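## Task

Put the thin slip sheet flat on the bottom of the green crate, then set the finned metal heat sink upright on the sheet with its fins pointing up. The green crate must end up sitting flat on the table.

## Robot and tools

Robot. There are two arms. left_arm carries a two-finger gripper and right_arm carries a suction cup. In the scene frame the origin sits at table-top height midway between the nominal bases, +z points up, +x points out over the table, and left_arm is on the +y side. Calibrated bases: left_arm at (+0.041, +0.341, +0.045) m, right_arm at (-0.019, -0.473, +0.045) m, both nearly unrotated. Each arm reports its pose and Hand target in its own base frame. Offsets you send run along the axes of that arm's current Hand target.

Command row. Every motion command uses rows of 16 numbers, each in [-1, 1], and both arms always appear. The order is: left dx, dy, dz, rx, ry, rz, left gripper position, force_limit, speed, then right dx, dy, dz, rx, ry, rz, suction. The six pose numbers are offsets from the Hand target held when the action or move began. They are not absolute poses and they are not counted from the row before. A value of 1.0 equals 0.6 m or 180 degrees, and rx, ry, rz together form one rotation vector. Sending the same offset twice moves the arm twice. Six zeros ask the arm to go back to its Hand target. Gripper position: +1 opens fully to 85 mm, about -0.8 brings the pads together, and -1 closes until something blocks the fingers. force_limit and speed both start at +1. Higher force_limit grips harder, and speed ranges from about 20 mm/s at -1 to 150 mm/s at +1. Suction is on above 0.01 and off at 0.01 or below. Resend the old gripper and suction values to keep them as they are, because a 0 in those slots is itself a command.

execute_actions(actions, cameras): actions is a list of actions. Each action holds up to 15 rows, one per 1/30 s step, and the last row repeats until 15 steps have run. An empty list returns the current state. cameras picks images: cam_left_wrist and cam_right_wrist, [] for none, omitted for all.

move(target, speed, blend, stop_force, zero, blocking, cameras): the end effectors travel in straight lines. target is one 16-number row, or a list of up to 15 rows, and every row counts from the same starting Hand targets. speed is in m/s, from 0.002 to 1 with a default of 0.25, and rotation is capped at twice that value in rad/s. blend is in m and rounds corners in a list. stop_force is in N, from 12 to 80, and ends an arm's path when pushback along its travel reaches that level. It only works well for slow, non-rotating approaches. Leave it out when moving away from a contact. zero (default true) re-zeroes the force reading first. blocking=false returns after 0.5 s and cannot be combined with stop_force. The whole move is capped at 10 s, and paths do not avoid obstacles.

wait(seconds 0 to 10) lets time run. stop() brakes a running move. zoom_image(camera, region=[x0,y0,x1,y1]) enlarges part of the latest image from a wrist camera, up to 504x504 px. Both images are 896x504. read_manual gives licence text only. finished_scene(scene) ends the current scene (scene number 1 to 3) and cannot be undone.

Results. end_effector_position (m) and end_effector_quat_wxyz are in the arm's base frame. Hand target is the last commanded pose after clipping, and the next offsets start from it. The controller limits each step to 70 mm and 16 degrees from the measured pose, so an arm may stop short. To close the gap, command again or send the remaining distance. The move: line reports done, off_target, moving, held or fault. limits=paced means the pose was clipped, and limits=held means a check blocked steps. Flange force is an estimate in N along the end effector's axes, and 'no reading' can appear near singular poses. Joint velocities marked 'within noise' mean the arm is at rest. MOTOR HOT warns of overheating, which leads to a 30 to 60 s lockout.

Gripper details. The fingers point along the gripper's +z axis and close along its y axis. The reported point lies between the closed pads, and the fingertips reach about 19 mm past it when closed. A block sticks out roughly 10 cm toward the gripper's +x axis. object_status: 0 moving, 1 blocked while opening, 2 blocked while closing (holding), 3 reached the commanded opening. position_measured is in counts: 3 is open, 78 is about 60 mm, 130 is 40 mm, 180 is 20 mm, 230 is closed. A new force_limit or speed only applies once position changes by at least 0.01.

Suction details. The cup point is the centre of the 41 mm rim, and the cup faces along +z. The tool body widens to about 9 cm starting 3 cm behind the rim. Press the rim fully onto a smooth flat area, away from holes and edges. suction_measured of 0.83 or more means an airtight seal, and part_present turns 1 at 0.50. A held part sits up to 16 mm nearer the tool. To release, set the part down on its support first, then switch suction off. The cup may still touch the part until the tool has moved 22 mm away. If the cup seals onto the table, turn suction off to free it.

Avoid. A fault stop freezes an arm for 10 s. It happens at 150 N of outside force or at a joint torque limit (waist, shoulder and elbow 148 N m; wrist joints 37.2 N m). The arms are stiff, so even a small overshoot into a firm surface can trigger one. Also avoid dropping parts, releasing parts while they move, fast impacts, squeezing a part that is still resting on something, swinging heavy loads, and arm-to-arm contact, which can fail the scene. Nothing may fall off or be left off the table. Loose objects can get an occasional nudge. Time spent thinking counts as robot time, so move smoothly and without wasted effort.

Each tool is called after ">>>" as name(argument=value, ...) on one line, values as JSON.

## Session

>>> execute_actions(actions=[])

Scene clock: 0.00 s.
left_arm: end_effector_position=(+0.5257, -0.7455, +0.2125) position_measured=3 object_status=3 end_effector_quat_wxyz=(-0.099, -0.386, +0.646, -0.651) | right_arm: end_effector_position=(+0.0598, -0.2917, +0.0813) suction_measured=0.00 part_present=0 end_effector_quat_wxyz=(-0.457, +0.681, +0.468, +0.329)
Joint positions: left_arm=[-1.05 0.665 -0.038 2.898 -0.582 -0.695] | right_arm=[-1.259 0.682 -0.03 -0.344 -2.012 -0.621]
Joint velocities: within noise
Flange force (N): no reading
Hand target: left_arm +0.5257, -0.7455, +0.2125; -0.099, -0.386, +0.646, -0.651 | right_arm +0.0598, -0.2917, +0.0813; -0.457, +0.681, +0.468, +0.329

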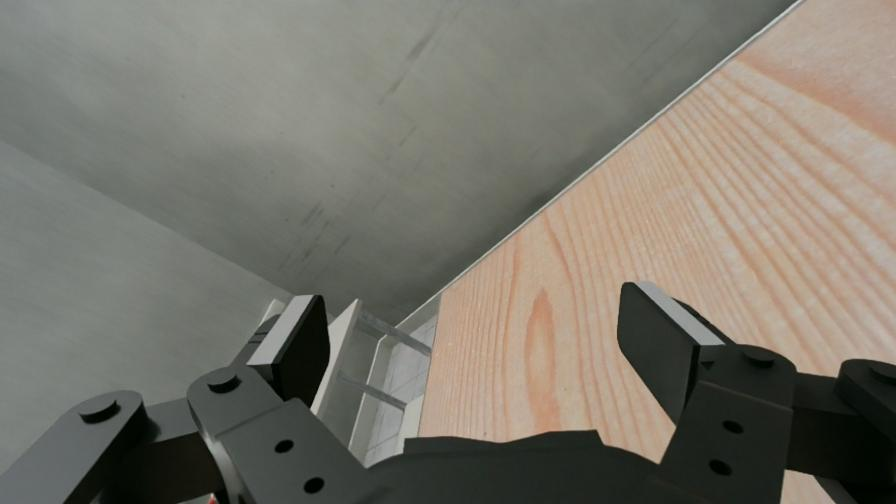

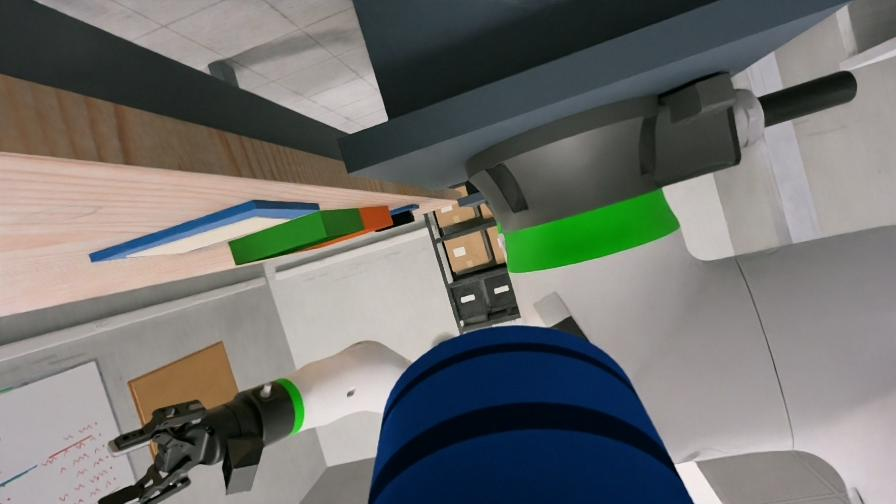

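>>> move(target=[[0.059,-0.3065,-0.965,-0.353,-0.292,0,1,1,1,0,0,0,0,0,0,0]], speed=0.3)

Scene clock: 21.00 s.
left_arm: end_effector_position=(+0.4003, -0.2003, +0.4522) position_measured=3 object_status=3 end_effector_quat_wxyz=(+0.001, -0.513, +0.858, +0.000) | right_arm: end_effector_position=(+0.0598, -0.2917, +0.0813) suction_measured=0.00 part_present=0 end_effector_quat_wxyz=(-0.457, +0.681, +0.468, +0.329)
Joint positions: left_arm=[-0.76 0.082 0.491 3.139 1.979 -1.304] | right_arm=[-1.259 0.682 -0.03 -0.344 -2.012 -0.621]
Joint velocities: within noise
Flange force (N): left_arm=[2.9 -4.7 -3.9] | right_arm=[6.1 -6.2 4.5]
Hand target: left_arm +0.4003, -0.2004, +0.4522; +0.001, -0.513, +0.858, +0.000 | right_arm +0.0598, -0.2917, +0.0813; -0.457, +0.681, +0.468, +0.329
Off the commanded pose: left_arm 0.000 m, 0 deg | right_arm 0.000 m, 0 deg.
move: done; limits=paced

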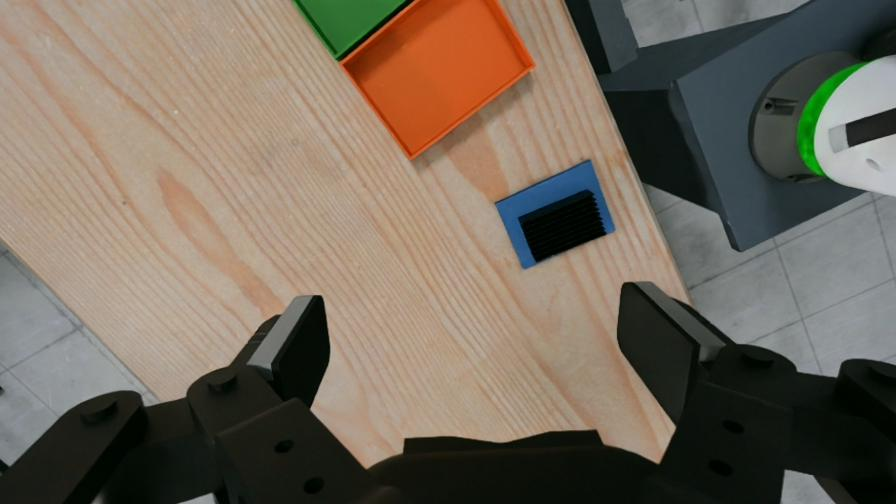

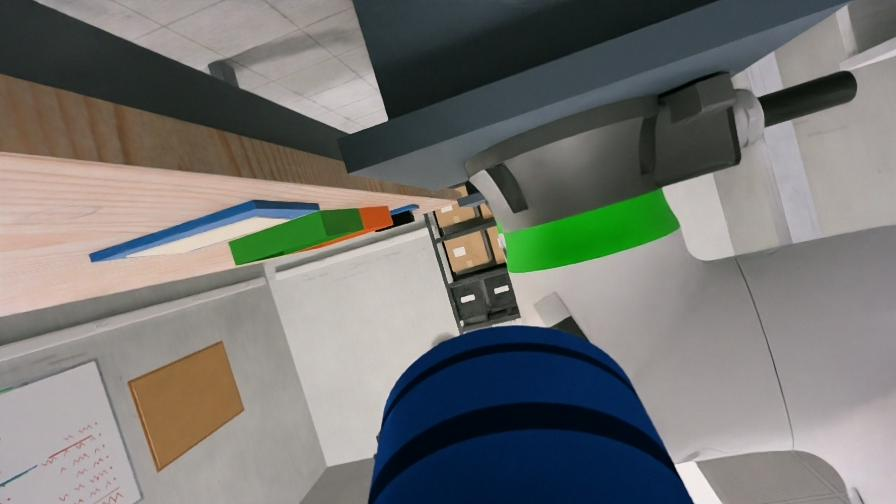

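>>> move(target=[[0,0,0,0,0,0,1,1,1,0.513,0.066,-0.283,-0.129,-0.358,0,0],[0,0,0,0,0,0,1,1,1,0.993,0.349,0.374,0.257,-0.357,-0.531,0]], speed=0.3, blend=0.05)

Scene clock: 29.93 s.
left_arm: end_effector_position=(+0.4003, -0.2004, +0.4522) position_measured=3 object_status=3 end_effector_quat_wxyz=(+0.001, -0.513, +0.858, +0.000) | right_arm: end_effector_position=(+0.4662, +0.0874, +0.4559) suction_measured=0.00 part_present=0 end_effector_quat_wxyz=(+0.000, +0.001, +1.000, +0.000)
Joint positions: left_arm=[-0.76 0.082 0.491 3.139 1.979 -1.304] | right_arm=[0.463 0.139 0.52 0.001 -1.952 -0.464]
Joint velocities: within noise
Flange force (N): left_arm=[3.2 -4.8 -4.7] | right_arm=[7.8 -4.3 4.8]
Hand target: left_arm +0.4003, -0.2004, +0.4522; +0.001, -0.513, +0.858, +0.000 | right_arm +0.4662, +0.0874, +0.4558; +0.000, +0.001, +1.000, +0.000
Off the commanded pose: left_arm 0.000 m, 0 deg | right_arm 0.000 m, 0 deg.
move: done

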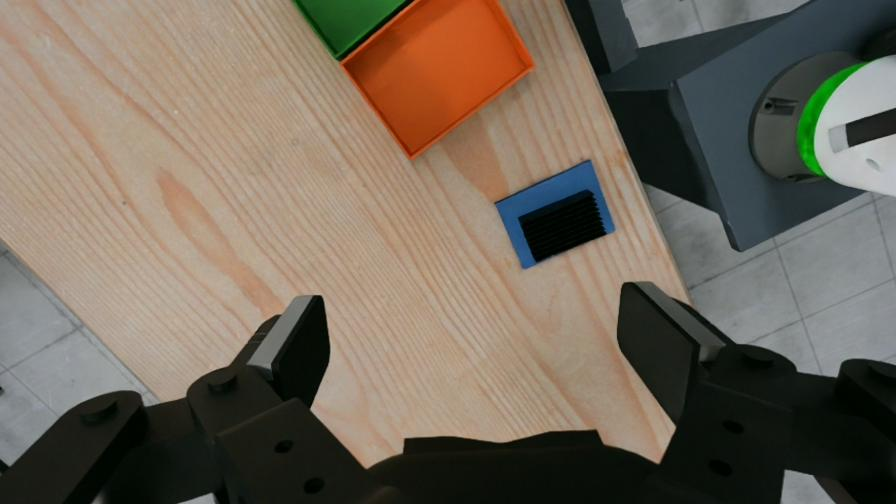

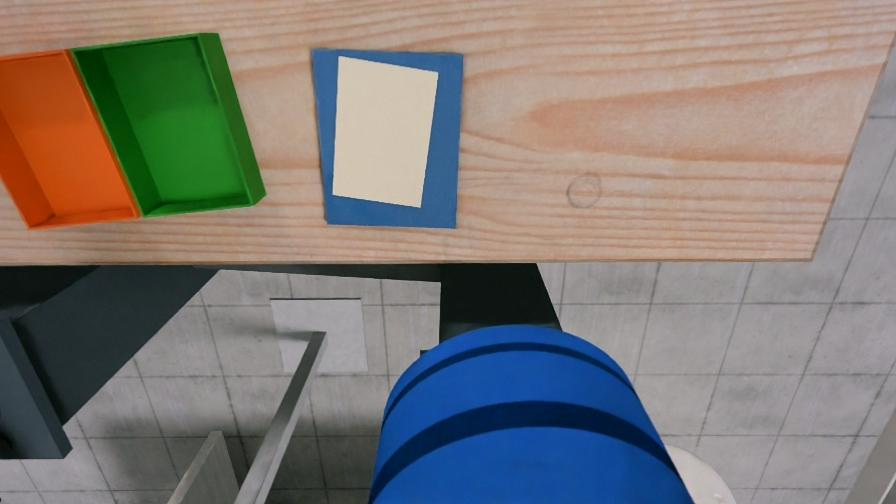

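>>> move(target=[[-0.255,0.099,0.27,0,0,-0.657,1,1,1,0,0,0,0,0,0,0],[-0.255,0.099,0.27,0,0,-0.657,1,1,1,-0.113,0.5,0.337,0,0,0,0]], speed=0.3)

Scene clock: 49.60 s.
left_arm: end_effector_position=(+0.4206, -0.0372, +0.2906) position_measured=3 object_status=3 end_effector_quat_wxyz=(-0.001, +1.000, +0.000, +0.001) | right_arm: end_effector_position=(+0.5344, +0.3872, +0.2535) suction_measured=0.00 part_present=0 end_effector_quat_wxyz=(+0.000, +0.001, +1.000, +0.000)
Joint positions: left_arm=[-0.403 -0.07 -0.05 3.139 1.59 0.403] | right_arm=[0.826 0.559 0.596 0.001 -1.608 -0.827]
Joint velocities: within noise
Flange force (N): left_arm=[2.9 3.5 -1.5] | right_arm=[10.4 -10.2 1.8]
Hand target: left_arm +0.4206, -0.0372, +0.2905; -0.001, +1.000, +0.000, +0.001 | right_arm +0.5344, +0.3872, +0.2535; +0.000, +0.001, +1.000, +0.000
Off the commanded pose: left_arm 0.000 m, 0 deg | right_arm 0.000 m, 0 deg.
move: done

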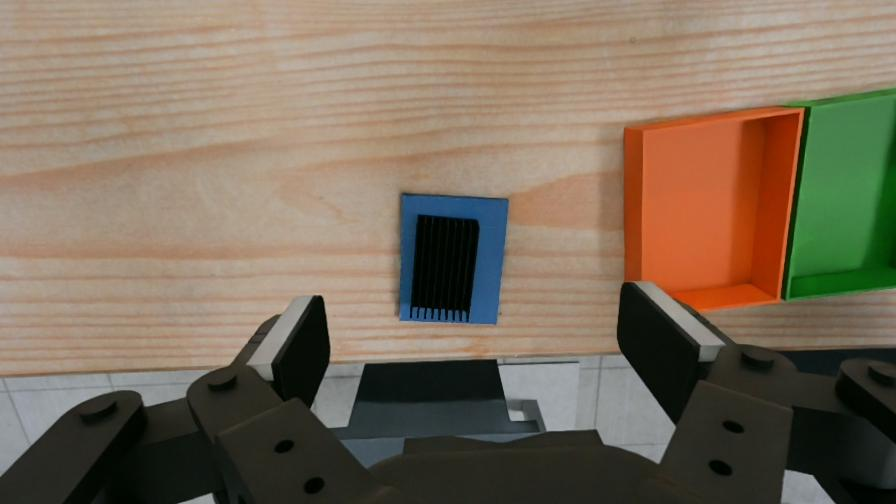

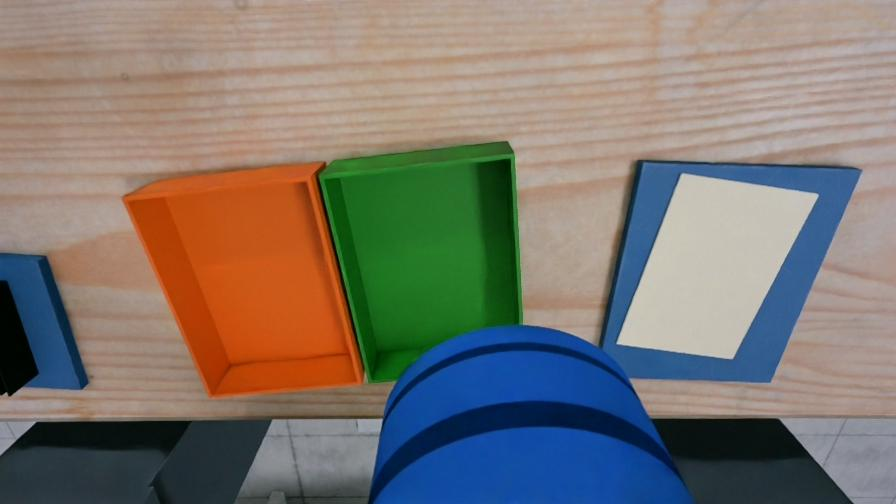

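>>> zoom_image(camera="cam_right_wrist", region=[300, 130, 552, 392])

>>> zoom_image(camera="cam_left_wrist", region=[380, 180, 530, 340])

>>> zoom_image(camera="cam_right_wrist", region=[590, 140, 880, 400])

Scaled by 1.924 from the camera's 896x504 image, which has a finer 1280x720 frame.

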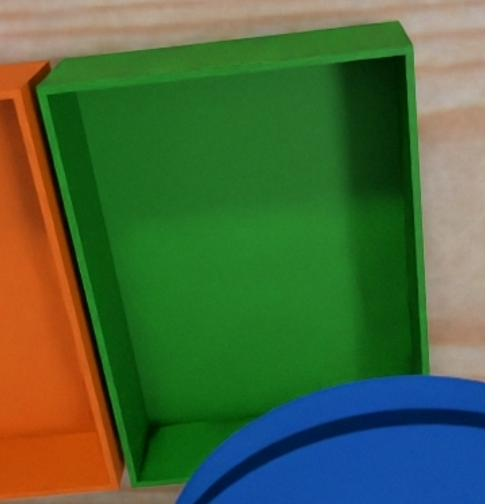

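Scaled by 3.150 from the camera's 896x504 image, which has a finer 1280x720 frame.

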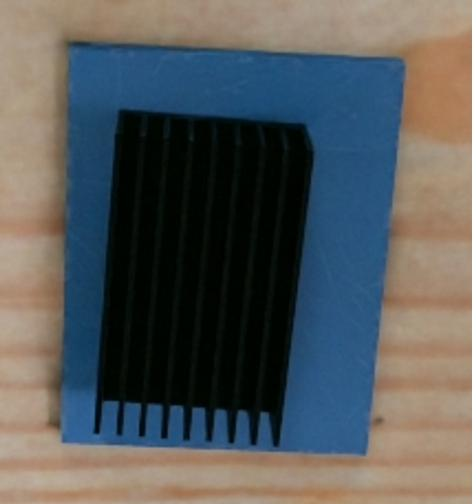

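Scaled by 1.738 from the camera's 896x504 image, which has a finer 1280x720 frame.

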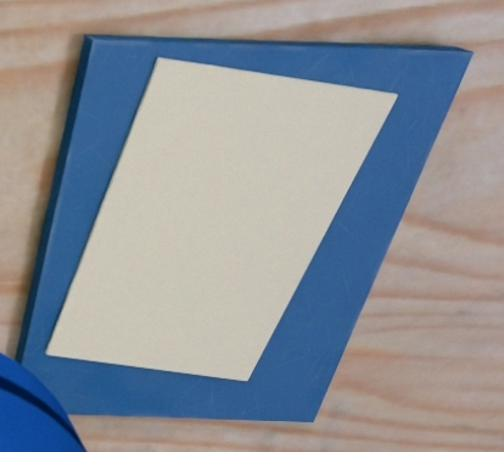

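>>> move(target=[[-0.185,-0.0175,0.351,0,0,0.043,1,1,1,0.267,-0.353,0.356,0,0,0.036,0]], speed=0.3)

Scene clock: 68.47 s.
left_arm: end_effector_position=(+0.3099, -0.0263, +0.0799) position_measured=3 object_status=3 end_effector_quat_wxyz=(-0.001, +0.998, -0.067, +0.001) | right_arm: end_effector_position=(+0.3740, +0.1754, +0.0400) suction_measured=0.00 part_present=0 end_effector_quat_wxyz=(+0.000, +0.057, +0.998, +0.000)
Joint positions: left_arm=[-0.518 -0.256 -0.713 3.139 1.114 0.385] | right_arm=[0.759 0.116 -0.525 0.001 -0.93 -0.874]
Joint velocities: within noise
Flange force (N): left_arm=[-0.4 4.9 -1.6] | right_arm=[4.0 -5.7 -2.9]
Hand target: left_arm +0.3099, -0.0263, +0.0798; -0.001, +0.998, -0.067, +0.001 | right_arm +0.3740, +0.1755, +0.0400; +0.000, +0.057, +0.998, +0.000
Off the commanded pose: left_arm 0.000 m, 0 deg | right_arm 0.000 m, 0 deg.
move: done

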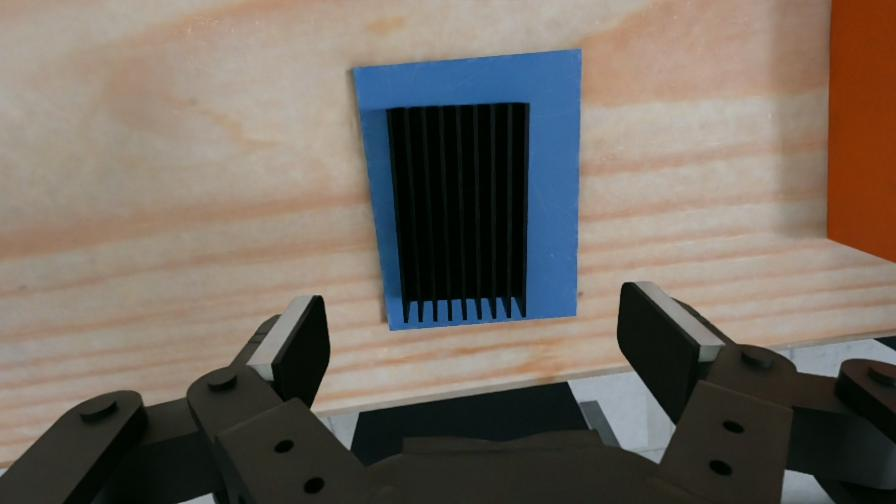

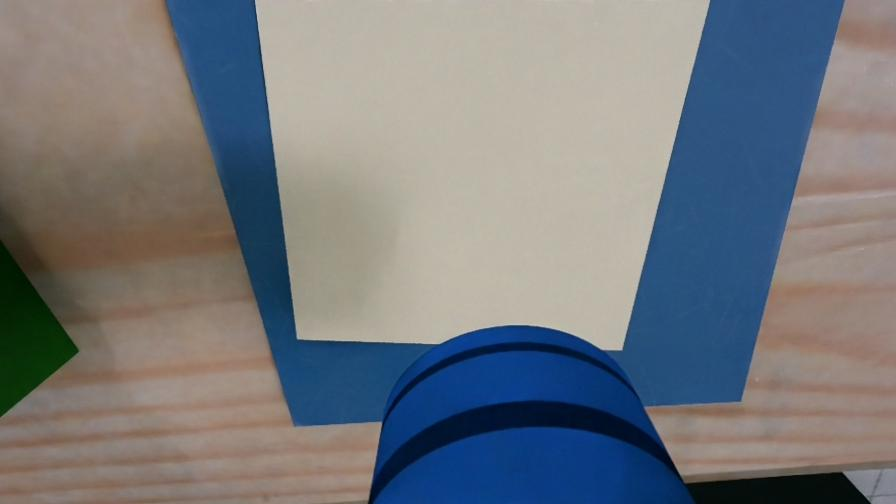

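>>> move(target=[[0,0,0,0,0,0,1,1,1,-0.028,0.0075,0.1,0,0,0,1],[0,0,0,0,0,0,1,1,1,-0.028,0.0075,0.142,0,0,0,1]], speed=[0.15, 0.03], stop_force=12)

Scene clock: 75.97 s.
left_arm: end_effector_position=(+0.3099, -0.0263, +0.0798) position_measured=3 object_status=3 end_effector_quat_wxyz=(-0.001, +0.998, -0.067, +0.001) | right_arm: end_effector_position=(+0.3912, +0.1780, -0.0452) suction_measured=0.98 part_present=1 end_effector_quat_wxyz=(+0.000, +0.057, +0.998, +0.000)
Joint positions: left_arm=[-0.518 -0.256 -0.713 3.139 1.114 0.385] | right_arm=[0.735 0.317 -0.539 0.001 -0.715 -0.85]
Joint velocities: within noise
Flange force (N): left_arm=[3.0 4.4 0.2] | right_arm=[3.2 -5.8 -5.6]
Hand target: left_arm +0.3099, -0.0263, +0.0798; -0.001, +0.998, -0.067, +0.001 | right_arm +0.3912, +0.1780, -0.0452; +0.000, +0.057, +0.998, +0.000
Off the commanded pose: left_arm 0.000 m, 0 deg | right_arm 0.000 m, 0 deg.
move: done

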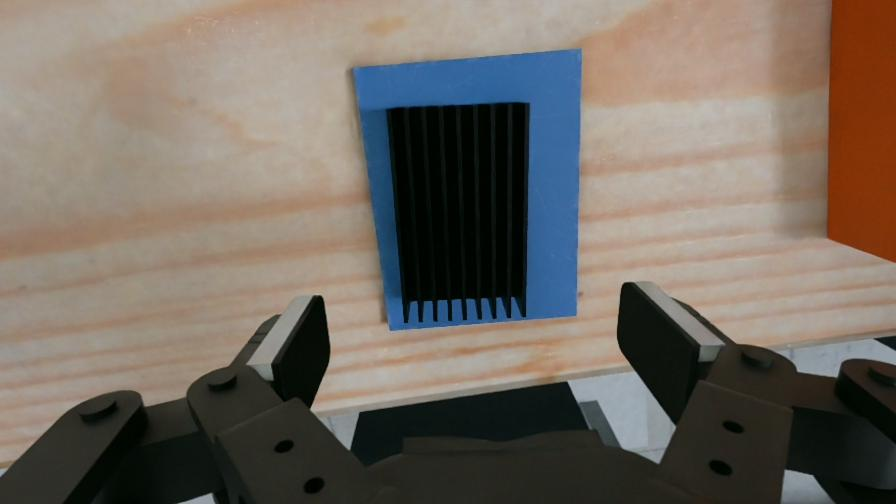

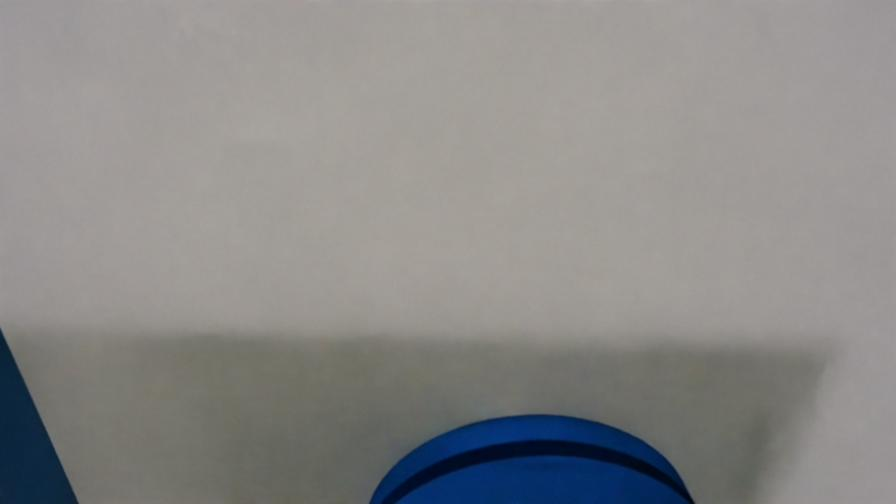

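>>> move(target=[[0.008,0,0.168,0,0,0,1,1,1,0,0,-0.24,0,0,0,1],[0.008,0,0.168,0,0,0,-1,-0.8,-1,0,0,-0.24,0,0,0,1]], speed=0.12)

Scene clock: 80.63 s.
left_arm: end_effector_position=(+0.3148, -0.0267, -0.0210) position_measured=78 object_status=0 end_effector_quat_wxyz=(-0.001, +0.998, -0.067, +0.001) | right_arm: end_effector_position=(+0.3912, +0.1781, +0.0988) suction_measured=0.98 part_present=1 end_effector_quat_wxyz=(+0.000, +0.057, +0.998, +0.000)
Joint positions: left_arm=[-0.511 -0.042 -0.826 3.138 0.787 0.379] | right_arm=[0.735 0.071 -0.413 0.001 -1.087 -0.85]
Joint velocities: within noise
Flange force (N): left_arm=[0.3 5.3 -14.2] | right_arm=[3.7 -5.8 -2.2]
Hand target: left_arm +0.3148, -0.0267, -0.0210; -0.001, +0.998, -0.067, +0.001 | right_arm +0.3912, +0.1781, +0.0988; +0.000, +0.057, +0.998, +0.000
Off the commanded pose: left_arm 0.000 m, 0 deg | right_arm 0.000 m, 0 deg.
move: done

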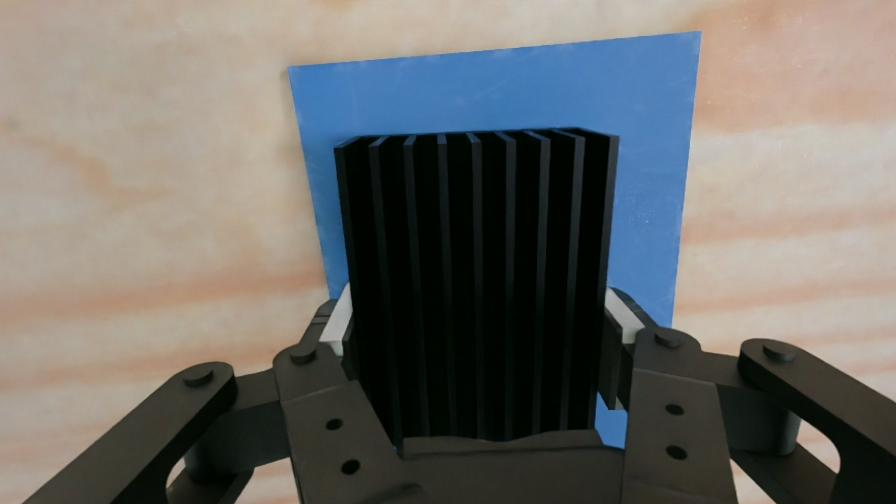

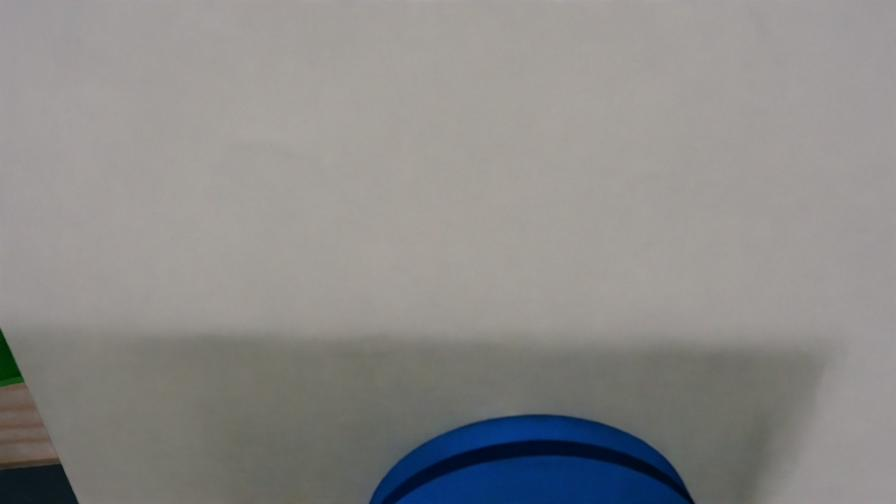

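>>> move(target=[[0,0,0,0,0,0,-1,-0.8,-1,0.0522,0.3758,0,0,0,-0.0783,1],[0,0,0,0,0,0,-1,-0.8,-1,0.0522,0.3758,0.1313,0,0,-0.0783,1]], speed=[0.25,0.12])

Scene clock: 89.10 s.
left_arm: end_effector_position=(+0.3148, -0.0267, -0.0210) position_measured=78 object_status=2 end_effector_quat_wxyz=(-0.001, +0.998, -0.067, +0.001) | right_arm: end_effector_position=(+0.3858, +0.4056, +0.0199) suction_measured=0.98 part_present=1 end_effector_quat_wxyz=(+0.000, -0.066, +0.998, +0.000)
Joint positions: left_arm=[-0.511 -0.042 -0.826 3.138 0.787 0.379] | right_arm=[1.045 0.468 -0.113 0 -0.99 -0.914]
Joint velocities: within noise
Flange force (N): left_arm=[0.0 5.7 -14.8] | right_arm=[5.8 -7.0 -3.6]
Hand target: left_arm +0.3148, -0.0267, -0.0210; -0.001, +0.998, -0.067, +0.001 | right_arm +0.3858, +0.4056, +0.0199; +0.000, -0.066, +0.998, +0.000
Off the commanded pose: left_arm 0.000 m, 0 deg | right_arm 0.000 m, 0 deg.
move: done

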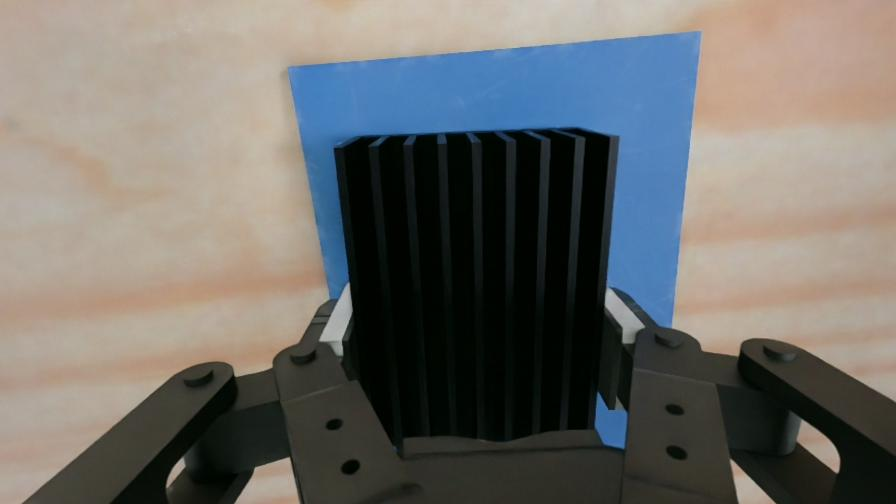

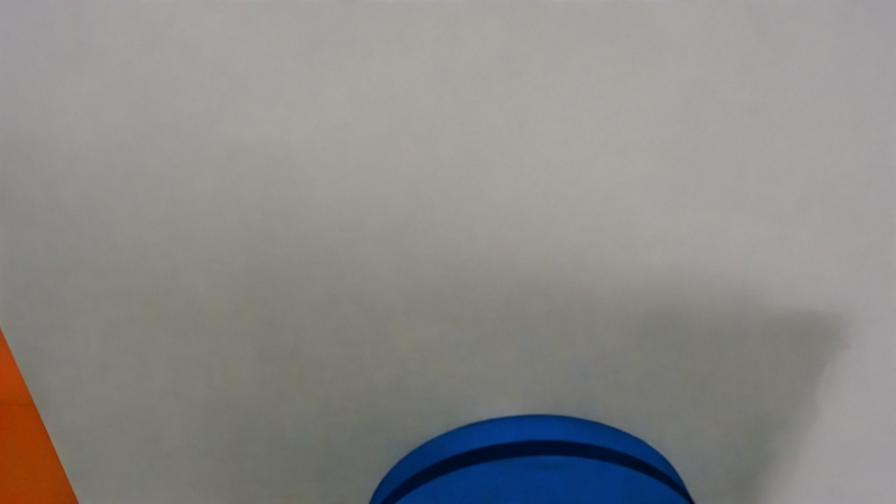

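>>> move(target=[[0,0,-0.1,0,0,0,-1,-0.8,-1,0,0,0,0,0,0,1],[0.105,0.153,-0.45,0,0,0,-1,-0.8,-1,0,0,0,0,0,0,1]], speed=[0.1,0.25], blend=0.03)

Scene clock: 93.80 s.
left_arm: end_effector_position=(+0.3645, -0.1267, +0.2489) position_measured=78 object_status=2 end_effector_quat_wxyz=(-0.001, +0.998, -0.067, +0.001) | right_arm: end_effector_position=(+0.3858, +0.4056, +0.0199) suction_measured=0.98 part_present=1 end_effector_quat_wxyz=(+0.000, -0.066, +0.998, +0.000)
Joint positions: left_arm=[-0.68 -0.161 -0.228 3.139 1.504 0.545] | right_arm=[1.045 0.468 -0.113 0 -0.99 -0.914]
Joint velocities: within noise
Flange force (N): left_arm=[2.0 4.9 0.7] | right_arm=[4.9 -6.3 -3.4]
Hand target: left_arm +0.3645, -0.1267, +0.2489; -0.001, +0.998, -0.067, +0.001 | right_arm +0.3858, +0.4056, +0.0199; +0.000, -0.066, +0.998, +0.000
Off the commanded pose: left_arm 0.000 m, 0 deg | right_arm 0.000 m, 0 deg.
move: done

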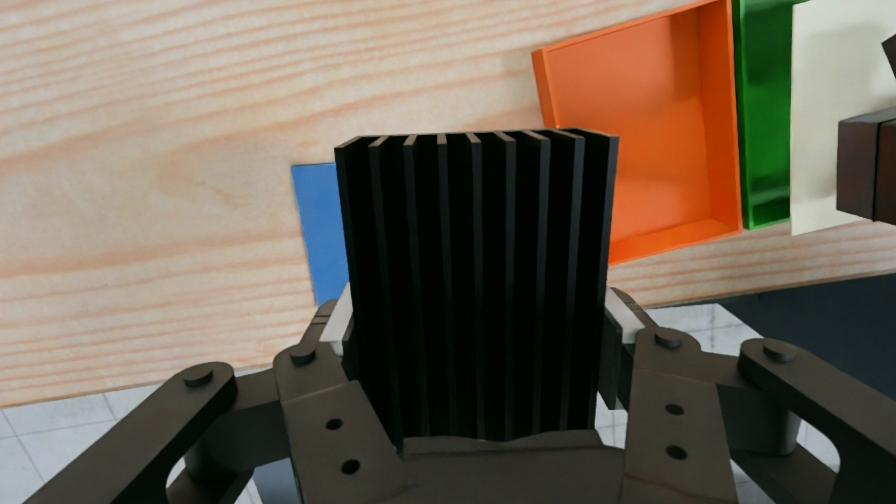

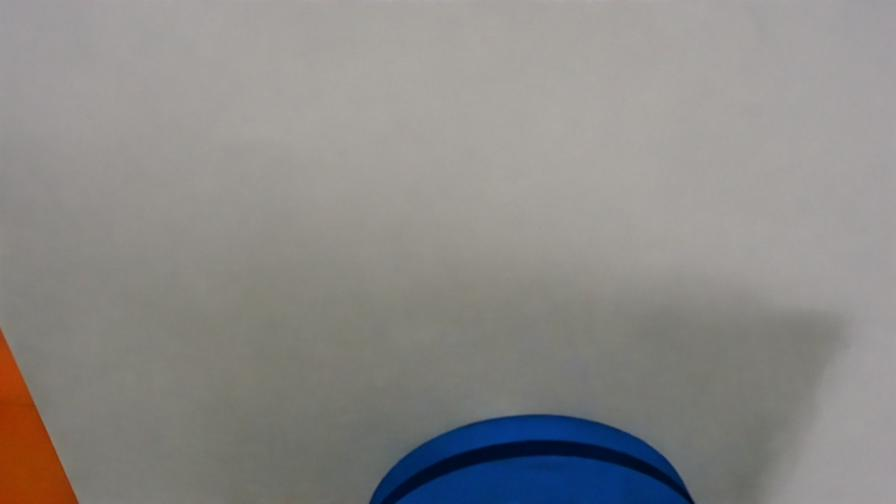

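>>> zoom_image(camera="cam_left_wrist", region=[640, 0, 896, 300])

Scaled by 1.680 from the camera's 896x504 image, which has a finer 1280x720 frame.

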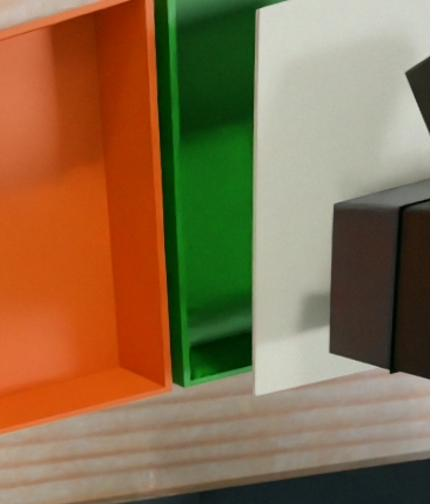

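>>> move(target=[[0,0,0,0,0,0,-1,-0.8,-1,-0.015,0,0.035,0,0,0,1]], speed=0.08, cameras=["cam_left_wrist"])

>>> zoom_image(camera="cam_left_wrist", region=[640, 0, 896, 300])

Scene clock: 102.57 s.
left_arm: end_effector_position=(+0.3645, -0.1267, +0.2489) position_measured=78 object_status=2 end_effector_quat_wxyz=(-0.001, +0.998, -0.067, +0.001) | right_arm: end_effector_position=(+0.3947, +0.4068, -0.0011) suction_measured=0.98 part_present=1 end_effector_quat_wxyz=(+0.000, -0.066, +0.998, +0.000)
Joint positions: left_arm=[-0.68 -0.161 -0.228 3.139 1.504 0.545] | right_arm=[1.032 0.512 -0.104 0.001 -0.955 -0.901]
Joint velocities: within noise
Flange force (N): left_arm=[2.4 4.7 0.9] | right_arm=[4.2 -6.2 -3.7]
Hand target: left_arm +0.3645, -0.1267, +0.2489; -0.001, +0.998, -0.067, +0.001 | right_arm +0.3947, +0.4068, -0.0011; +0.000, -0.066, +0.998, +0.000
Off the commanded pose: left_arm 0.000 m, 0 deg | right_arm 0.000 m, 0 deg.
move: done
Images, in order (width x height): cam_left_wrist 896x504.

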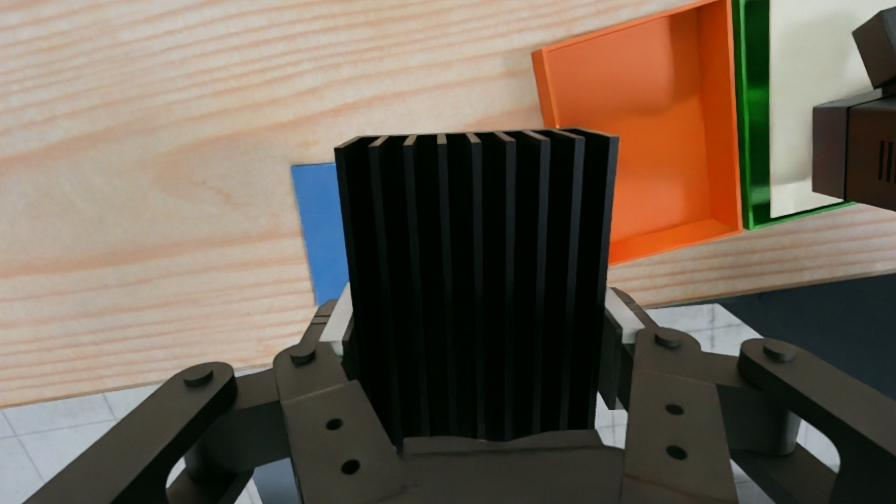

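Scaled by 1.680 from the camera's 896x504 image, which has a finer 1280x720 frame.

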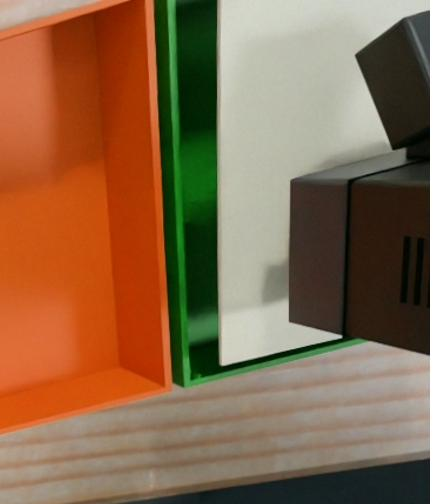

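>>> move(target=[[0,0,0,0,0,0,-1,-0.8,-1,0,0,0.06,0,0,0,1],[0,0,0,0,0,0,-1,-0.8,-1,0,0,0.092,0,0,0,1]], speed=[0.1,0.025], stop_force=12)

>>> zoom_image(camera="cam_left_wrist", region=[640, 0, 896, 300])

Scene clock: 106.00 s.
left_arm: end_effector_position=(+0.3645, -0.1267, +0.2489) position_measured=78 object_status=2 end_effector_quat_wxyz=(-0.001, +0.998, -0.067, +0.001) | right_arm: end_effector_position=(+0.3949, +0.4068, -0.0556) suction_measured=0.98 part_present=1 end_effector_quat_wxyz=(+0.000, -0.066, +0.998, +0.000)
Joint positions: left_arm=[-0.68 -0.161 -0.228 3.139 1.504 0.545] | right_arm=[1.032 0.595 -0.13 0.001 -0.846 -0.901]
Joint velocities: within noise
Flange force (N): left_arm=[2.1 4.4 0.6] | right_arm=[8.0 -7.8 -38.0]
Hand target: left_arm +0.3645, -0.1267, +0.2489; -0.001, +0.998, -0.067, +0.001 | right_arm +0.3948, +0.4068, -0.0556; +0.000, -0.066, +0.998, +0.000 (not the last commanded pose)
Off the commanded pose: left_arm 0.000 m, 0 deg | right_arm 0.001 m, 0 deg.
move: contact (right_arm); path passed 1 of 2 targets

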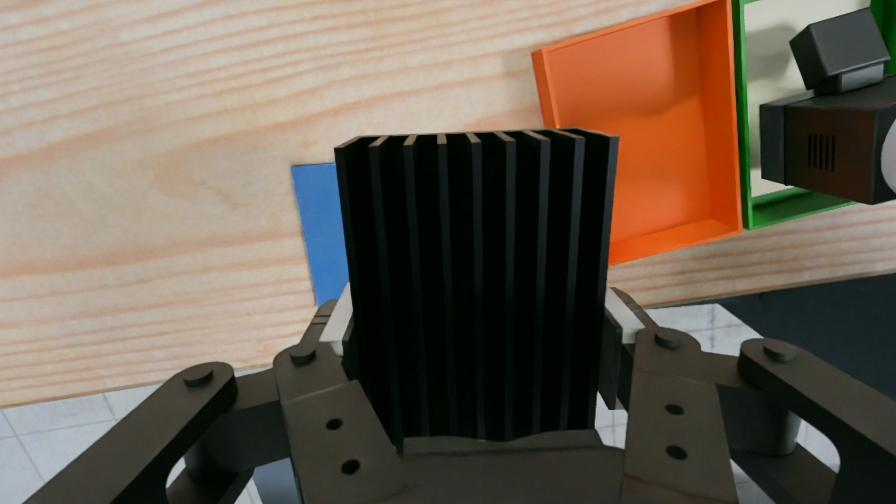

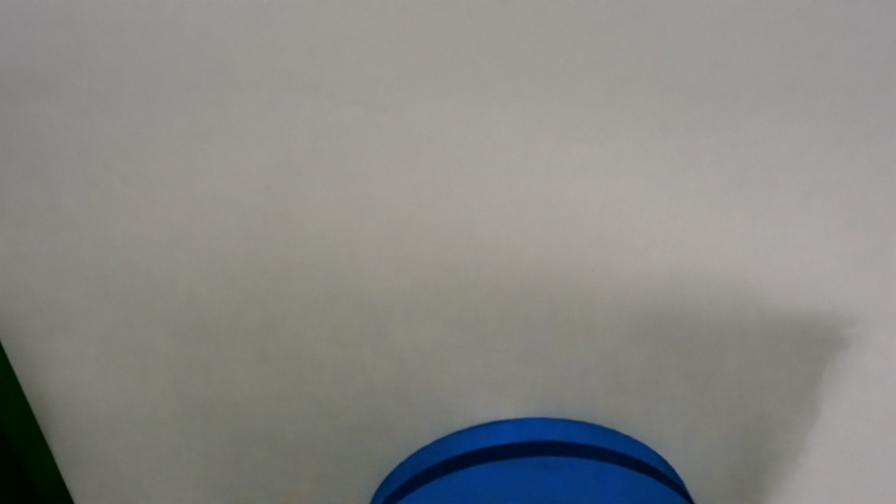

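Scaled by 1.680 from the camera's 896x504 image, which has a finer 1280x720 frame.

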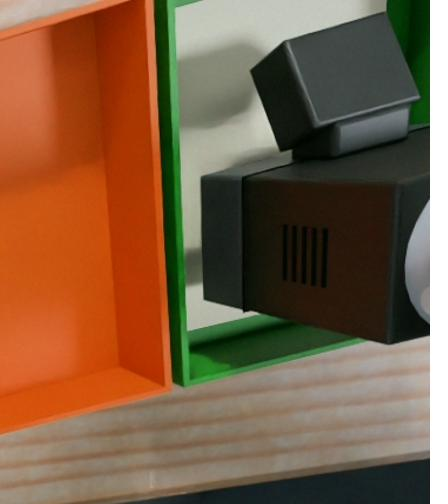

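>>> move(target=[[0,0,0,0,0,0,-1,-0.8,-1,0,0,-0.004,0,0,0,1],[0,0,0,0,0,0,-1,-0.8,-1,0,0,-0.004,0,0,0,0]], speed=0.05, cameras=[])

>>> wait(seconds=0.7, cameras=[])

Scene clock: 109.17 s.
left_arm: end_effector_position=(+0.3645, -0.1267, +0.2489) position_measured=78 object_status=2 end_effector_quat_wxyz=(-0.001, +0.998, -0.067, +0.001) | right_arm: end_effector_position=(+0.3949, +0.4069, -0.0531) suction_measured=0.00 part_present=0 end_effector_quat_wxyz=(+0.000, -0.066, +0.998, +0.000)
Joint positions: left_arm=[-0.68 -0.161 -0.228 3.139 1.504 0.545] | right_arm=[1.032 0.591 -0.129 0.001 -0.851 -0.901]
Joint velocities: within noise
Flange force (N): left_arm=[2.6 4.5 0.6] | right_arm=[5.8 -7.6 -20.7]
Hand target: left_arm +0.3645, -0.1267, +0.2489; -0.001, +0.998, -0.067, +0.001 | right_arm +0.3948, +0.4068, -0.0532; +0.000, -0.066, +0.998, +0.000
Off the commanded pose: left_arm 0.000 m, 0 deg | right_arm 0.000 m, 0 deg.
move: done
No camera images: "cameras" was empty.

Scene clock: 109.87 s.
left_arm: end_effector_position=(+0.3645, -0.1267, +0.2489) position_measured=78 object_status=2 end_effector_quat_wxyz=(-0.001, +0.998, -0.067, +0.001) | right_arm: end_effector_position=(+0.3948, +0.4068, -0.0532) suction_measured=0.00 part_present=0 end_effector_quat_wxyz=(+0.000, -0.066, +0.998, +0.000)
Joint positions: left_arm=[-0.68 -0.161 -0.228 3.139 1.504 0.545] | right_arm=[1.032 0.591 -0.129 0.001 -0.851 -0.901]
Joint velocities: within noise
Flange force (N): left_arm=[2.4 4.3 0.6] | right_arm=[4.6 -6.6 -20.3]
Hand target: left_arm +0.3645, -0.1267, +0.2489; -0.001, +0.998, -0.067, +0.001 | right_arm +0.3948, +0.4068, -0.0532; +0.000, -0.066, +0.998, +0.000
Off the commanded pose: left_arm 0.000 m, 0 deg | right_arm 0.000 m, 0 deg.
wait: 0.70 s; at rest by 0.17 s
No camera images: "cameras" was empty.

>>> move(target=[[0,0,0,0,0,0,-1,-0.8,-1,0,0,-0.04,0,0,0,0],[0,0,0,0,0,0,-1,-0.8,-1,0,0,-0.25,0,0,0,0],[0.0715,0.491,0.248,0,0,-0.072,-1,-0.8,-1,-0.028,-0.486,-0.42,0,0,0,0]], speed=[0.05,0.25,0.25])

Scene clock: 115.97 s.
left_arm: end_effector_position=(+0.3647, -0.2618, +0.1811) position_measured=78 object_status=2 end_effector_quat_wxyz=(+0.000, +1.000, -0.016, +0.000) | right_arm: end_effector_position=(+0.4272, +0.2369, +0.1573) suction_measured=0.00 part_present=0 end_effector_quat_wxyz=(+0.000, -0.066, +0.998, +0.000)
Joint positions: left_arm=[-0.917 0.029 -0.209 3.141 1.333 0.885] | right_arm=[0.776 0.156 -0.171 0.001 -1.245 -0.645]
Joint velocities: within noise
Flange force (N): left_arm=[1.6 4.2 1.3] | right_arm=[7.8 -5.6 -0.8]
Hand target: left_arm +0.3647, -0.2618, +0.1811; +0.000, +1.000, -0.016, +0.000 (not the last commanded pose) | right_arm +0.4273, +0.2370, +0.1573; +0.000, -0.066, +0.998, +0.000 (not the last commanded pose)
Off the commanded pose: left_arm 0.182 m, 7 deg | right_arm 0.126 m, 0 deg.
move: held (left_arm; a check stopped the path), off_target (right_arm; braked when a check withheld steps of left_arm); path passed 2 of 3 targets; limits=held
pose unreachable (left arm): on one or more control steps of this call, first in action 0 (counted from 0), this arm could not follow its commanded pose, so it was not sent that pose on those steps. It may still have moved: this result reports where it is.
cause: moving toward the commanded pose would bring a part of the arm too close to another arm (a part of this arm just beyond joint 4 (forearm roll) and a part of the right arm just beyond its joint 4 (forearm roll)).

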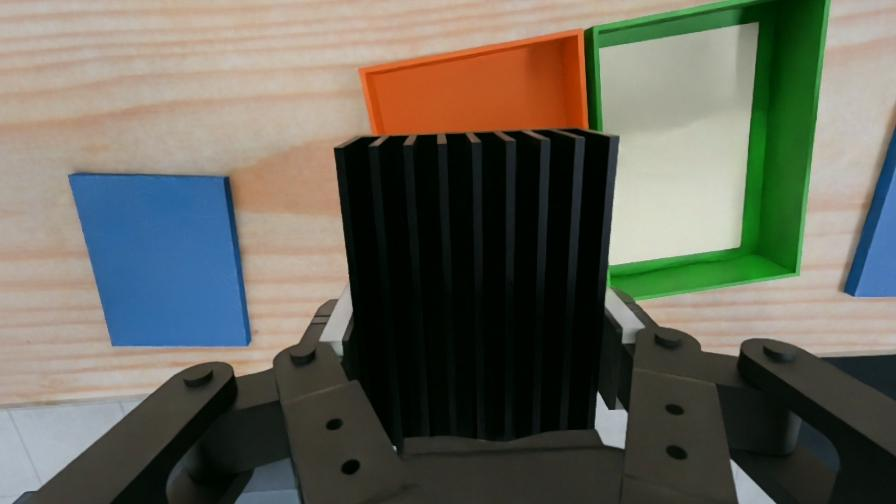

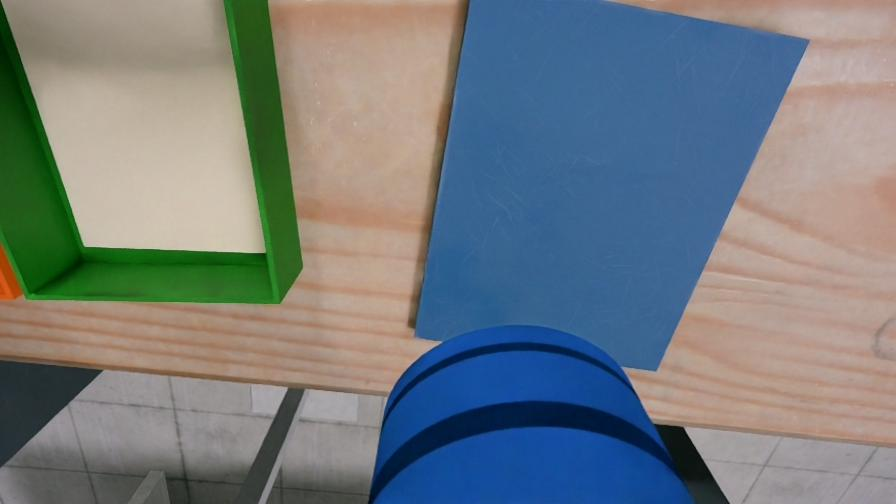

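>>> move(target=[[0,0,0,0,0,0,-1,-0.8,-1,0.171,-0.65,-0.15,0,0,0,0]], speed=0.3, cameras=["cam_right_wrist"])

Scene clock: 118.70 s.
left_arm: end_effector_position=(+0.3647, -0.2618, +0.1811) position_measured=78 object_status=2 end_effector_quat_wxyz=(+0.000, +1.000, -0.016, +0.000) | right_arm: end_effector_position=(+0.3767, -0.1631, +0.2475) suction_measured=0.00 part_present=0 end_effector_quat_wxyz=(+0.000, -0.066, +0.998, +0.000)
Joint positions: left_arm=[-0.917 0.029 -0.209 3.141 1.333 0.885] | right_arm=[-0.086 -0.092 -0.211 0 -1.452 0.218]
Joint velocities: within noise
Flange force (N): left_arm=[1.4 5.0 1.5] | right_arm=[7.0 1.1 0.3]
Hand target: left_arm +0.3647, -0.2618, +0.1811; +0.000, +1.000, -0.016, +0.000 | right_arm +0.3767, -0.1631, +0.2475; +0.000, -0.066, +0.998, +0.000
Off the commanded pose: left_arm 0.000 m, 0 deg | right_arm 0.000 m, 0 deg.
move: done
Images, in order (width x height): cam_right_wrist 896x504.

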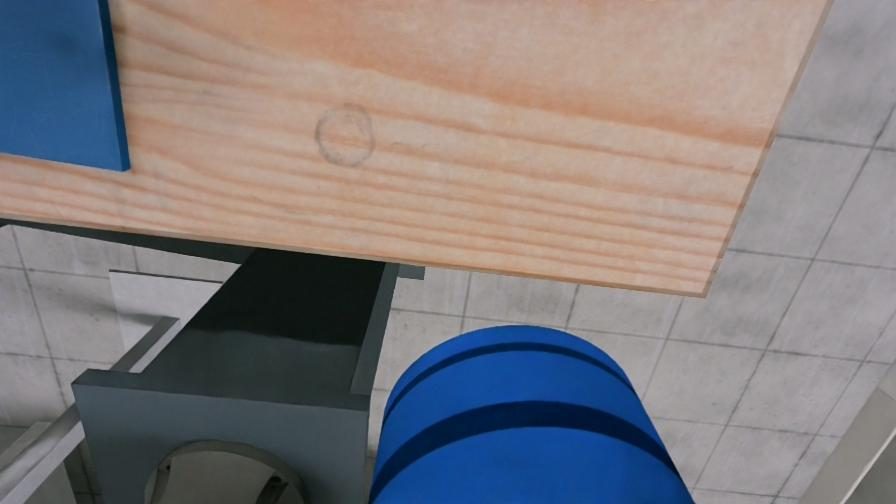

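>>> move(target=[[0.013,0.271,0.135,0,0,-0.039,-1,-0.8,-1,0,0,0,0,0,0,0]], speed=0.2, cameras=["cam_left_wrist"])

Scene clock: 122.50 s.
left_arm: end_effector_position=(+0.3673, -0.4245, +0.1000) position_measured=78 object_status=2 end_effector_quat_wxyz=(+0.000, +0.999, +0.045, +0.000) | right_arm: end_effector_position=(+0.3767, -0.1631, +0.2475) suction_measured=0.00 part_present=0 end_effector_quat_wxyz=(+0.000, -0.066, +0.998, +0.000)
Joint positions: left_arm=[-1.092 0.363 -0.009 3.141 1.2 1.182] | right_arm=[-0.086 -0.092 -0.211 0 -1.452 0.218]
Joint velocities: within noise
Flange force (N): left_arm=[0.5 5.3 2.5] | right_arm=[7.0 0.7 0.3]
Hand target: left_arm +0.3673, -0.4245, +0.1000; +0.000, +0.999, +0.045, +0.000 | right_arm +0.3767, -0.1631, +0.2475; +0.000, -0.066, +0.998, +0.000
Off the commanded pose: left_arm 0.000 m, 0 deg | right_arm 0.000 m, 0 deg.
move: done
Images, in order (width x height): cam_left_wrist 896x504.

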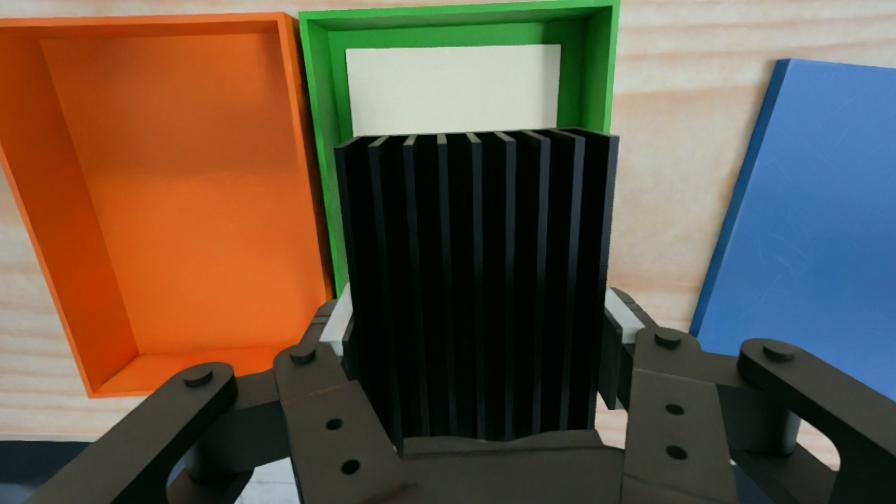

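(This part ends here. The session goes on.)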